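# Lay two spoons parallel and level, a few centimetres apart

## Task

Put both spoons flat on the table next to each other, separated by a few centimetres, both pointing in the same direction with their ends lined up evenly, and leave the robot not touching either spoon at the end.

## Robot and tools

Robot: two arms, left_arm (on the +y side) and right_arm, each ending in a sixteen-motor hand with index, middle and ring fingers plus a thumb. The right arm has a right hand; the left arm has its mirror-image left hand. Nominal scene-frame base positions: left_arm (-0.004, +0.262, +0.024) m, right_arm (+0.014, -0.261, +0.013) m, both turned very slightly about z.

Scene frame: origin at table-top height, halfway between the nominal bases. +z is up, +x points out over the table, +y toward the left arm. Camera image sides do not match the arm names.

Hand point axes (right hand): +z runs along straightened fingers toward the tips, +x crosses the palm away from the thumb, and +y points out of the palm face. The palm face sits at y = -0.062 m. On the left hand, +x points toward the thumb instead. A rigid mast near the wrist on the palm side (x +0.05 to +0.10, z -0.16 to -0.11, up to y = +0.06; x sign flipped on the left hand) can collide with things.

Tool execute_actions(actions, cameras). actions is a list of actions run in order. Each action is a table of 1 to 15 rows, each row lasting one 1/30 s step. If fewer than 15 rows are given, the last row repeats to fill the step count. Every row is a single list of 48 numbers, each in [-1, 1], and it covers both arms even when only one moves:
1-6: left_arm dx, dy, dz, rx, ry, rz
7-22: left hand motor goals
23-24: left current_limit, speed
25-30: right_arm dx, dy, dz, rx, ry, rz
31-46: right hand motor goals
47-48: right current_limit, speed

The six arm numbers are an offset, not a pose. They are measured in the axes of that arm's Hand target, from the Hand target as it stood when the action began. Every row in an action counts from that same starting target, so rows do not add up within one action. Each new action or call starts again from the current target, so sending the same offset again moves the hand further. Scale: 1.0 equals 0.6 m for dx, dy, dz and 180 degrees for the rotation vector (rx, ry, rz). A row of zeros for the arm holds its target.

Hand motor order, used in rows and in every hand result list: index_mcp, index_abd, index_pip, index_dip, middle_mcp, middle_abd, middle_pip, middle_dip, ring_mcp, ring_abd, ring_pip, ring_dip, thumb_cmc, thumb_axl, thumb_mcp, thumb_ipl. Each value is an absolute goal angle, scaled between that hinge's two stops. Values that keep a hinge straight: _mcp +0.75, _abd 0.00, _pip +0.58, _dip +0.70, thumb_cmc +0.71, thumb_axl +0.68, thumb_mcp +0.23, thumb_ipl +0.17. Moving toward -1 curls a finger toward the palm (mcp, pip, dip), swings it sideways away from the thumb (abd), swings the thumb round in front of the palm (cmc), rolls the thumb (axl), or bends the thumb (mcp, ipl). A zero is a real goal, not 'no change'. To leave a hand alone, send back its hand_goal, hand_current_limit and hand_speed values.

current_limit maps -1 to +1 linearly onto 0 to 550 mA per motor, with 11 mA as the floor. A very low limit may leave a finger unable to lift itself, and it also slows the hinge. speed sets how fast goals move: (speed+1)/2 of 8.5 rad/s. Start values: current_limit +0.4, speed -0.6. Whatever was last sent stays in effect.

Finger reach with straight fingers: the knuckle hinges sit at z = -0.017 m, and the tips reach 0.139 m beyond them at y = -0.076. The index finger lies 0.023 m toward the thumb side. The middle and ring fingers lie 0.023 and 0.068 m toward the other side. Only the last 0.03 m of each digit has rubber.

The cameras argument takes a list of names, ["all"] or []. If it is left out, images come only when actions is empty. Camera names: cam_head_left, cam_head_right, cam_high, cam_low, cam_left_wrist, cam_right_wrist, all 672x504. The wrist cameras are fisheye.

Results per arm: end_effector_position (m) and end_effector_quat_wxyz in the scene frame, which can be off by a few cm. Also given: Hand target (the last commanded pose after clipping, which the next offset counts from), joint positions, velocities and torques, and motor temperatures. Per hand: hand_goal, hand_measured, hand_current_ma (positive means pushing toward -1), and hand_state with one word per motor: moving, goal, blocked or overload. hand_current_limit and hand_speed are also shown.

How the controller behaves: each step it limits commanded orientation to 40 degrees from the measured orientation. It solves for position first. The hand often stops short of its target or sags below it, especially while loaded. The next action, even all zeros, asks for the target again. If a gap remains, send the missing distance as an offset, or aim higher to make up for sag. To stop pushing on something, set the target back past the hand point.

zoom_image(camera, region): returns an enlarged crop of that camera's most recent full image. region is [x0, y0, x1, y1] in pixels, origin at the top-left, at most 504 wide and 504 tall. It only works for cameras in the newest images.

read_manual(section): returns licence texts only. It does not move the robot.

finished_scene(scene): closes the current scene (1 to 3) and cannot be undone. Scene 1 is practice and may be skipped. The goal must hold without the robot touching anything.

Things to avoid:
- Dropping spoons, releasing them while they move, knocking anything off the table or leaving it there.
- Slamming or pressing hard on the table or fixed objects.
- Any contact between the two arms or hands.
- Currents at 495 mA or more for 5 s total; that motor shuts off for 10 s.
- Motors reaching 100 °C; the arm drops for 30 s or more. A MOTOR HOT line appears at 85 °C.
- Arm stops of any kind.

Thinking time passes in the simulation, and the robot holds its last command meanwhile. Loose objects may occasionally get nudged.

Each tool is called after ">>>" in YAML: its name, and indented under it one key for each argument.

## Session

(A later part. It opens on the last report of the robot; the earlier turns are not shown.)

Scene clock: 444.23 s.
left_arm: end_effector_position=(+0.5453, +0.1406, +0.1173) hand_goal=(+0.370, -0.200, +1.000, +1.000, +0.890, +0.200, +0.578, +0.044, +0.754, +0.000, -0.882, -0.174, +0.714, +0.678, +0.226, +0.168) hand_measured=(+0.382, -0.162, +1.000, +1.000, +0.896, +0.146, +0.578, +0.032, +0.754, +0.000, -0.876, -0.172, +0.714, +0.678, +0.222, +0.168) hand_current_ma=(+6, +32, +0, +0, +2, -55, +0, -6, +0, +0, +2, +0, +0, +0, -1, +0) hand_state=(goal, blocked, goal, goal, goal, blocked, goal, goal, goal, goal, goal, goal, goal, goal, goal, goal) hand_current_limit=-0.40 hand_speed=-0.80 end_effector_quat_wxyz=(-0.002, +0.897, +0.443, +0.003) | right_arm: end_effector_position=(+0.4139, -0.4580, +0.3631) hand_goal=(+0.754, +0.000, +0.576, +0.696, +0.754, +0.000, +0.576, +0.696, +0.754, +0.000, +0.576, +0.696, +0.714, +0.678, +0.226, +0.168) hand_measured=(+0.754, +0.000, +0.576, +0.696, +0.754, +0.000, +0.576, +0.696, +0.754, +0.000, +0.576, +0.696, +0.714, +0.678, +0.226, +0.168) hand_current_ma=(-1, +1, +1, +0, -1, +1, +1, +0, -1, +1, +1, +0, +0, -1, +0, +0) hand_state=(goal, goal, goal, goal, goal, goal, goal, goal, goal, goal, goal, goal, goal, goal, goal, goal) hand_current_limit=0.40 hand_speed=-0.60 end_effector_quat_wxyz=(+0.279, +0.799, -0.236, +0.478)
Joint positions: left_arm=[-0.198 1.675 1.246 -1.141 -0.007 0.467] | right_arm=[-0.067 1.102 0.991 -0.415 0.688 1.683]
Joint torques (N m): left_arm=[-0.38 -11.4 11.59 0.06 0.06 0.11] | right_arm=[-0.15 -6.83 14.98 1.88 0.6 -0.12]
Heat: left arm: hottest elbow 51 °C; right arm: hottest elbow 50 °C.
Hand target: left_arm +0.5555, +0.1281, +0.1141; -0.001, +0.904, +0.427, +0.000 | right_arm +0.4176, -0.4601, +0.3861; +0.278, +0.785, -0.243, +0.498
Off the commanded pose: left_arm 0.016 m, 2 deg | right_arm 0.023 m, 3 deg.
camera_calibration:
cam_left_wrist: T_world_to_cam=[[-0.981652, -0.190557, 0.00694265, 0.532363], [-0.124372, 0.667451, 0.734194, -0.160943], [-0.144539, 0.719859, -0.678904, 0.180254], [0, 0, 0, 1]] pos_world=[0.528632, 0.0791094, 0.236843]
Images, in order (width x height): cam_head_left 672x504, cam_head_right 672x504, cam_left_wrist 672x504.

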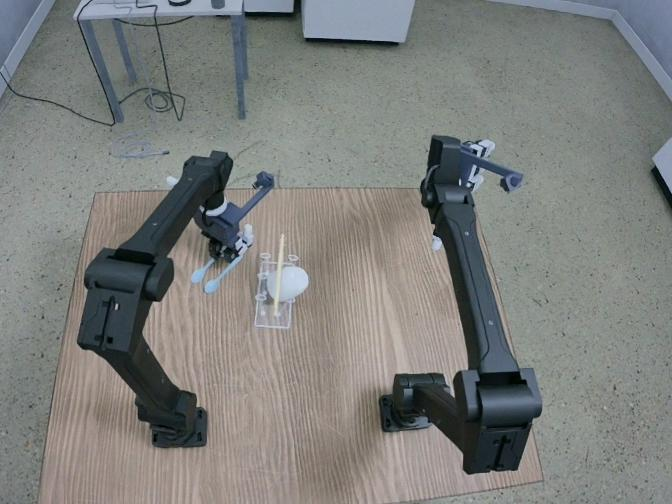

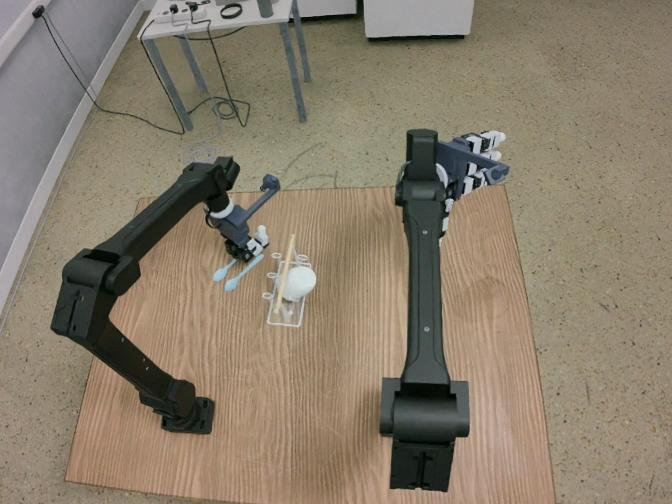

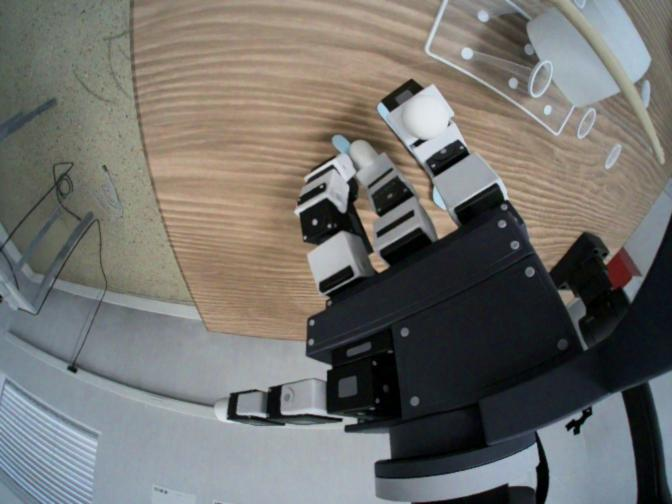

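>>> execute_actions:
  actions:
    - [[0,0,0,0,0,0,0.37,-0.05,1.0,1.0,0.89,0.05,0.577,0.0435,0.754,0,-0.883,-0.174,0.714,0.678,0.226,0.168,-0.2,-0.9,0,0,0,0,0,0,0.754,0,0.576,0.696,0.754,0,0.576,0.696,0.754,0,0.576,0.696,0.714,0.678,0.226,0.168,0.4,-0.6]]
    - [[0,-0.005,-0.06,0,0,0,0.37,-0.05,1.0,1.0,0.89,0.05,0.577,0.0435,0.754,0,-0.883,-0.174,0.714,0.678,0.226,0.168,-0.2,-0.9,0,0,0,0,0,0,0.754,0,0.576,0.696,0.754,0,0.576,0.696,0.754,0,0.576,0.696,0.714,0.678,0.226,0.168,0.4,-0.6]]
    - [[0,0,-0.06,0,0,0,0.37,-0.05,1.0,1.0,0.89,0.05,0.577,0.0435,0.754,0,-0.883,-0.174,0.714,0.678,0.226,0.168,-0.2,-0.9,0,0,0,0,0,0,0.754,0,0.576,0.696,0.754,0,0.576,0.696,0.754,0,0.576,0.696,0.714,0.678,0.226,0.168,0.4,-0.6]]
  cameras: ["cam_head_left","cam_head_right","cam_high","cam_left_wrist"]

>>> zoom_image:
  camera: "cam_head_right"
  region: [190, 240, 280, 308]

>>> zoom_image:
  camera: "cam_left_wrist"
  region: [270, 30, 470, 230]

Scene clock: 508.63 s.
left_arm: end_effector_position=(+0.5395, +0.1367, +0.1673) hand_goal=(+0.370, -0.050, +1.000, +1.000, +0.890, +0.050, +0.578, +0.044, +0.754, +0.000, -0.882, -0.174, +0.714, +0.678, +0.226, +0.168) hand_measured=(+0.374, -0.052, +1.000, +1.000, +0.888, +0.052, +0.576, +0.042, +0.754, +0.000, -0.876, -0.172, +0.714, +0.678, +0.222, +0.168) hand_current_ma=(+1, +0, +0, +0, +0, +0, +0, +0, +0, +0, +2, +0, +0, +0, -1, +0) hand_state=(goal, goal, goal, goal, goal, goal, goal, goal, goal, goal, goal, goal, goal, goal, goal, goal) hand_current_limit=-0.20 hand_speed=-0.90 end_effector_quat_wxyz=(-0.011, +0.899, +0.438, -0.015) | right_arm: end_effector_position=(+0.4139, -0.4580, +0.3631) hand_goal=(+0.754, +0.000, +0.576, +0.696, +0.754, +0.000, +0.576, +0.696, +0.754, +0.000, +0.576, +0.696, +0.714, +0.678, +0.226, +0.168) hand_measured=(+0.754, +0.000, +0.576, +0.696, +0.754, +0.000, +0.576, +0.696, +0.754, +0.000, +0.576, +0.696, +0.714, +0.678, +0.226, +0.168) hand_current_ma=(-1, +1, +1, +0, -1, +1, +1, +0, -1, +1, +1, +0, +0, -1, +0, +0) hand_state=(goal, goal, goal, goal, goal, goal, goal, goal, goal, goal, goal, goal, goal, goal, goal, goal) hand_current_limit=0.40 hand_speed=-0.60 end_effector_quat_wxyz=(+0.279, +0.799, -0.236, +0.478)
Joint positions: left_arm=[-0.204 1.638 1.347 -1.317 -0.001 0.471] | right_arm=[-0.067 1.102 0.991 -0.415 0.688 1.683]
Joint torques (N m): left_arm=[-0.03 -13.8 12.94 -0.18 0.02 0.11] | right_arm=[0.32 -6.95 14.94 1.87 0.56 -0.12]
Heat: left arm: hottest elbow 53 °C; right arm: hottest elbow 50 °C.
Hand target: left_arm +0.5533, +0.1300, +0.1861; -0.001, +0.904, +0.427, +0.000 | right_arm +0.4176, -0.4601, +0.3861; +0.278, +0.785, -0.243, +0.498
Off the commanded pose: left_arm 0.024 m, 2 deg | right_arm 0.023 m, 3 deg.
camera_calibration:
cam_left_wrist: T_world_to_cam=[[-0.982617, -0.180132, 0.0448925, 0.51834], [-0.0886422, 0.667739, 0.739098, -0.215893], [-0.163112, 0.722272, -0.6721, 0.224737], [0, 0, 0, 1]] pos_world=[0.52685, 0.0752088, 0.287342]
Images, in order (width x height): cam_head_left 672x504, cam_head_right 672x504, cam_high 672x504, cam_left_wrist 672x504.

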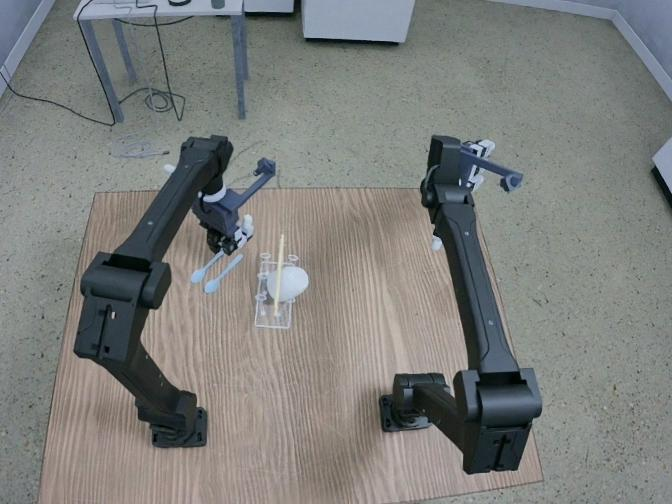

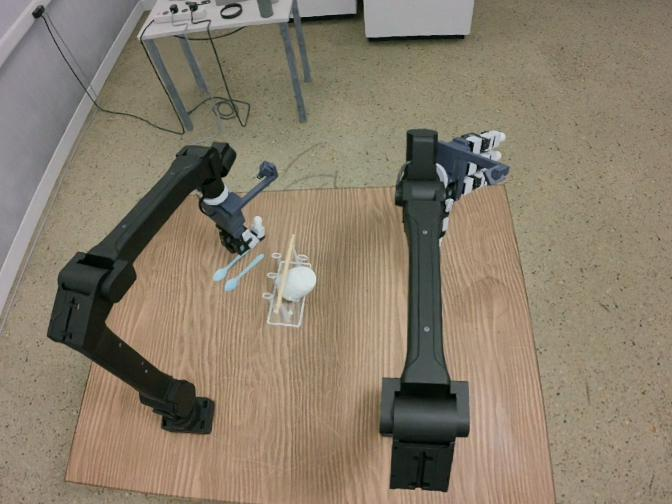

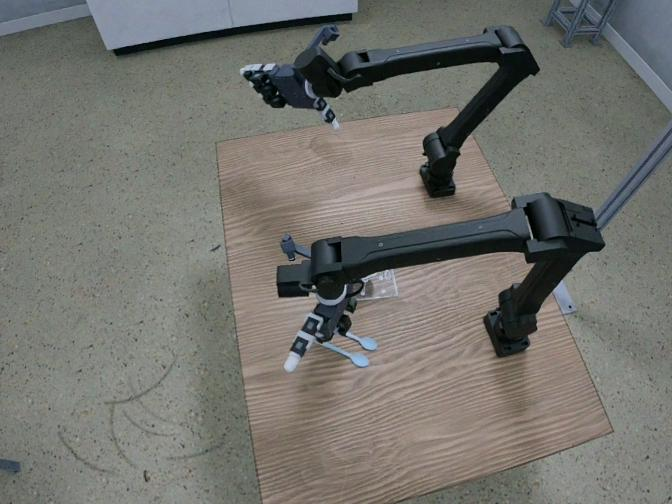

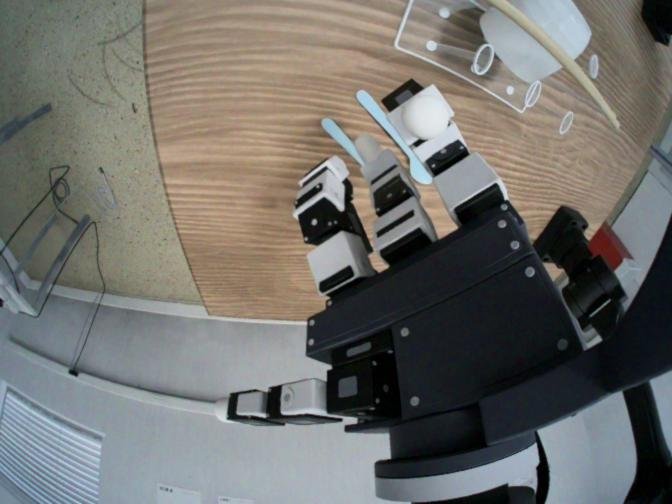

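Scaled by 5.600 from the camera's 672x504 image, which has a finer 960x720 frame.

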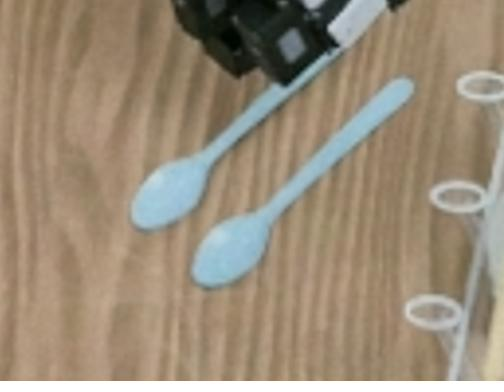

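Scaled by 2.520 from the camera's 672x504 image, which has a finer 960x720 frame.

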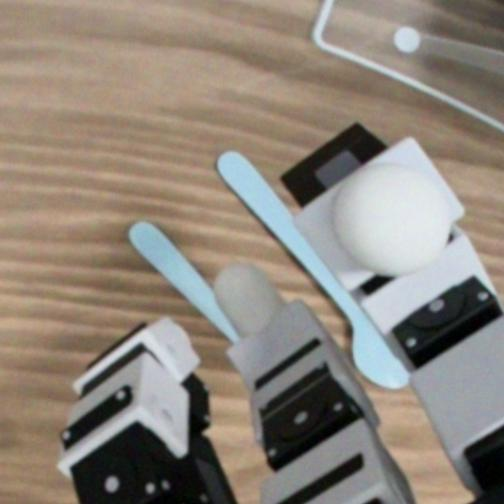

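>>> execute_actions:
  actions:
    - [[0,0.01,-0.09,0,0,0,0.37,-0.05,1.0,1.0,0.89,0.05,0.577,0.0435,0.754,0,-0.883,-0.174,0.714,0.678,0.226,0.168,-0.2,-0.9,0,0,0,0,0,0,0.754,0,0.576,0.696,0.754,0,0.576,0.696,0.754,0,0.576,0.696,0.714,0.678,0.226,0.168,0.4,-0.6]]
    - [[0.11,-0.06,-0.05,0,0,0,0.37,-0.05,1.0,1.0,0.89,0.05,0.577,0.0435,0.754,0,-0.883,-0.174,0.714,0.678,0.226,0.168,-0.2,-0.9,0,0,0,0,0,0,0.754,0,0.576,0.696,0.754,0,0.576,0.696,0.754,0,0.576,0.696,0.714,0.678,0.226,0.168,0.4,-0.6]]
    - [[0.11,-0.06,0,0,0,0,0.37,-0.05,1.0,1.0,0.89,0.05,0.577,0.0435,0.754,0,-0.883,-0.174,0.714,0.678,0.226,0.168,-0.2,-0.9,0,0,0,0,0,0,0.754,0,0.576,0.696,0.754,0,0.576,0.696,0.754,0,0.576,0.696,0.714,0.678,0.226,0.168,0.4,-0.6]]
  cameras: ["cam_head_left","cam_head_right","cam_high","cam_left_wrist"]

>>> zoom_image:
  camera: "cam_head_right"
  region: [205, 245, 275, 298]

>>> zoom_image:
  camera: "cam_head_left"
  region: [180, 245, 250, 298]

>>> zoom_image:
  camera: "cam_high"
  region: [300, 310, 390, 378]

Scene clock: 542.53 s.
left_arm: end_effector_position=(+0.5724, +0.2782, +0.2516) hand_goal=(+0.370, -0.050, +1.000, +1.000, +0.890, +0.050, +0.578, +0.044, +0.754, +0.000, -0.882, -0.174, +0.714, +0.678, +0.226, +0.168) hand_measured=(+0.372, -0.052, +1.000, +1.000, +0.888, +0.052, +0.576, +0.042, +0.754, +0.000, -0.876, -0.172, +0.712, +0.678, +0.222, +0.168) hand_current_ma=(+0, +0, +0, +0, +0, +0, +0, +0, +0, +0, +2, +0, +0, +0, -1, +0) hand_state=(goal, goal, goal, goal, goal, goal, goal, goal, goal, goal, goal, goal, goal, goal, goal, goal) hand_current_limit=-0.20 hand_speed=-0.90 end_effector_quat_wxyz=(-0.009, +0.898, +0.439, -0.015) | right_arm: end_effector_position=(+0.4139, -0.4580, +0.3631) hand_goal=(+0.754, +0.000, +0.576, +0.696, +0.754, +0.000, +0.576, +0.696, +0.754, +0.000, +0.576, +0.696, +0.714, +0.678, +0.226, +0.168) hand_measured=(+0.754, +0.000, +0.576, +0.696, +0.754, +0.000, +0.576, +0.696, +0.754, +0.000, +0.576, +0.696, +0.714, +0.678, +0.226, +0.168) hand_current_ma=(-1, +1, +1, +0, -1, +1, +1, +0, -1, +1, +1, +0, +0, -1, +0, +0) hand_state=(goal, goal, goal, goal, goal, goal, goal, goal, goal, goal, goal, goal, goal, goal, goal, goal) hand_current_limit=0.40 hand_speed=-0.60 end_effector_quat_wxyz=(+0.279, +0.799, -0.236, +0.478)
Joint positions: left_arm=[0.089 1.667 1.608 -1.547 -0.007 0.761] | right_arm=[-0.067 1.102 0.991 -0.415 0.688 1.683]
Joint torques (N m): left_arm=[-0.15 -14.04 14.06 -0.18 0.06 0.11] | right_arm=[-0.21 -6.95 14.98 1.95 0.6 -0.12]
Heat: left arm: hottest elbow 54 °C; right arm: hottest elbow 51 °C.
Hand target: left_arm +0.5863, +0.2737, +0.2702; -0.001, +0.904, +0.427, +0.000 | right_arm +0.4176, -0.4601, +0.3861; +0.278, +0.785, -0.243, +0.498
Off the commanded pose: left_arm 0.024 m, 3 deg | right_arm 0.023 m, 3 deg.
camera_calibration:
cam_left_wrist: T_world_to_cam=[[-0.982064, -0.182974, 0.0455113, 0.572724], [-0.090854, 0.67073, 0.736116, -0.368531], [-0.165216, 0.718778, -0.675324, 0.187497], [0, 0, 0, 1]] pos_world=[0.559946, 0.21721, 0.371838]
Images, in order (width x height): cam_head_left 672x504, cam_head_right 672x504, cam_high 672x504, cam_left_wrist 672x504.

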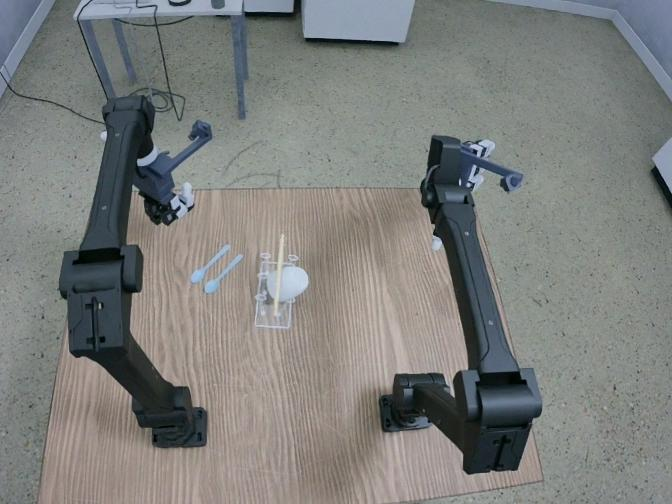

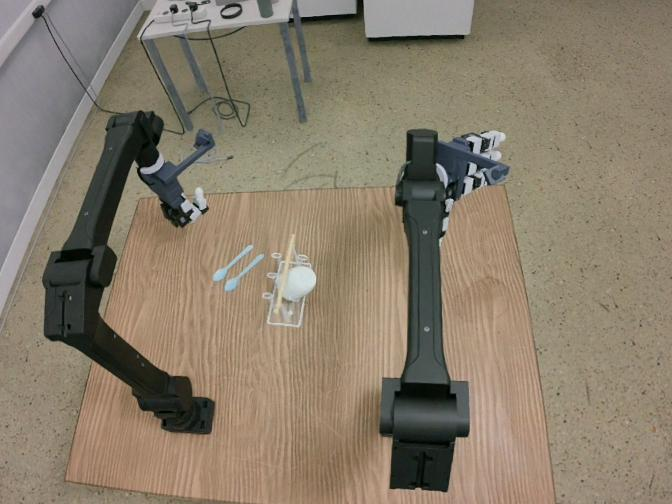

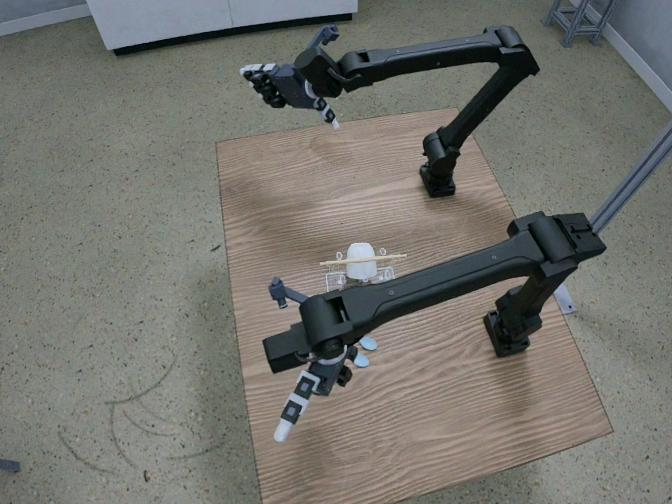

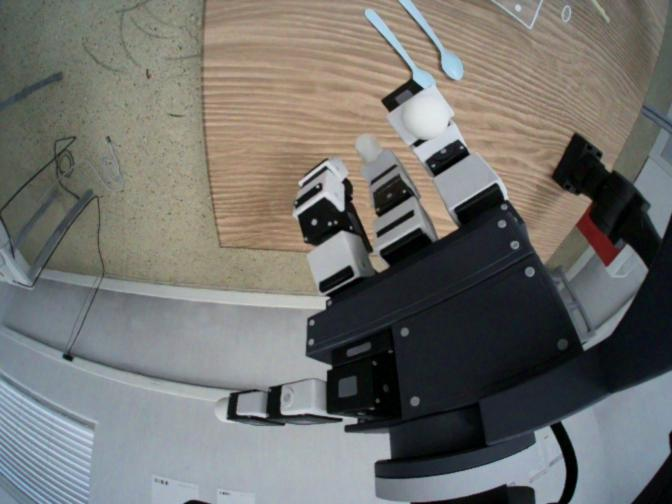

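Scaled by 7.200 from the camera's 672x504 image, which has a finer 960x720 frame.

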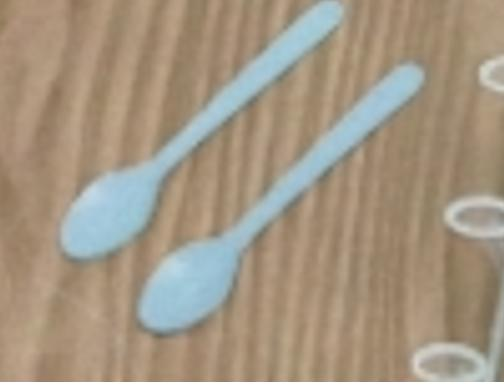

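Scaled by 7.200 from the camera's 672x504 image, which has a finer 960x720 frame.

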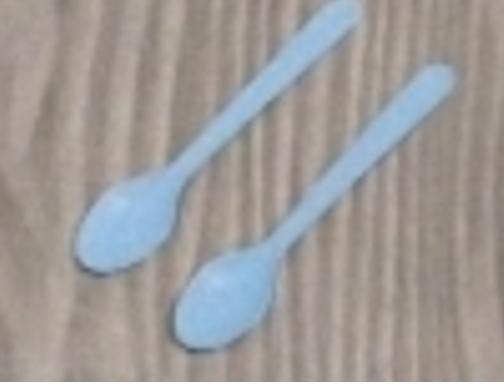

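Scaled by 5.600 from the camera's 672x504 image, which has a finer 960x720 frame.

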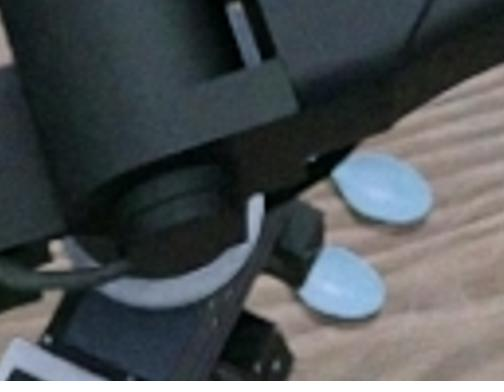

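>>> finished_scene:
  scene: 3

The scene is finished: the task was done.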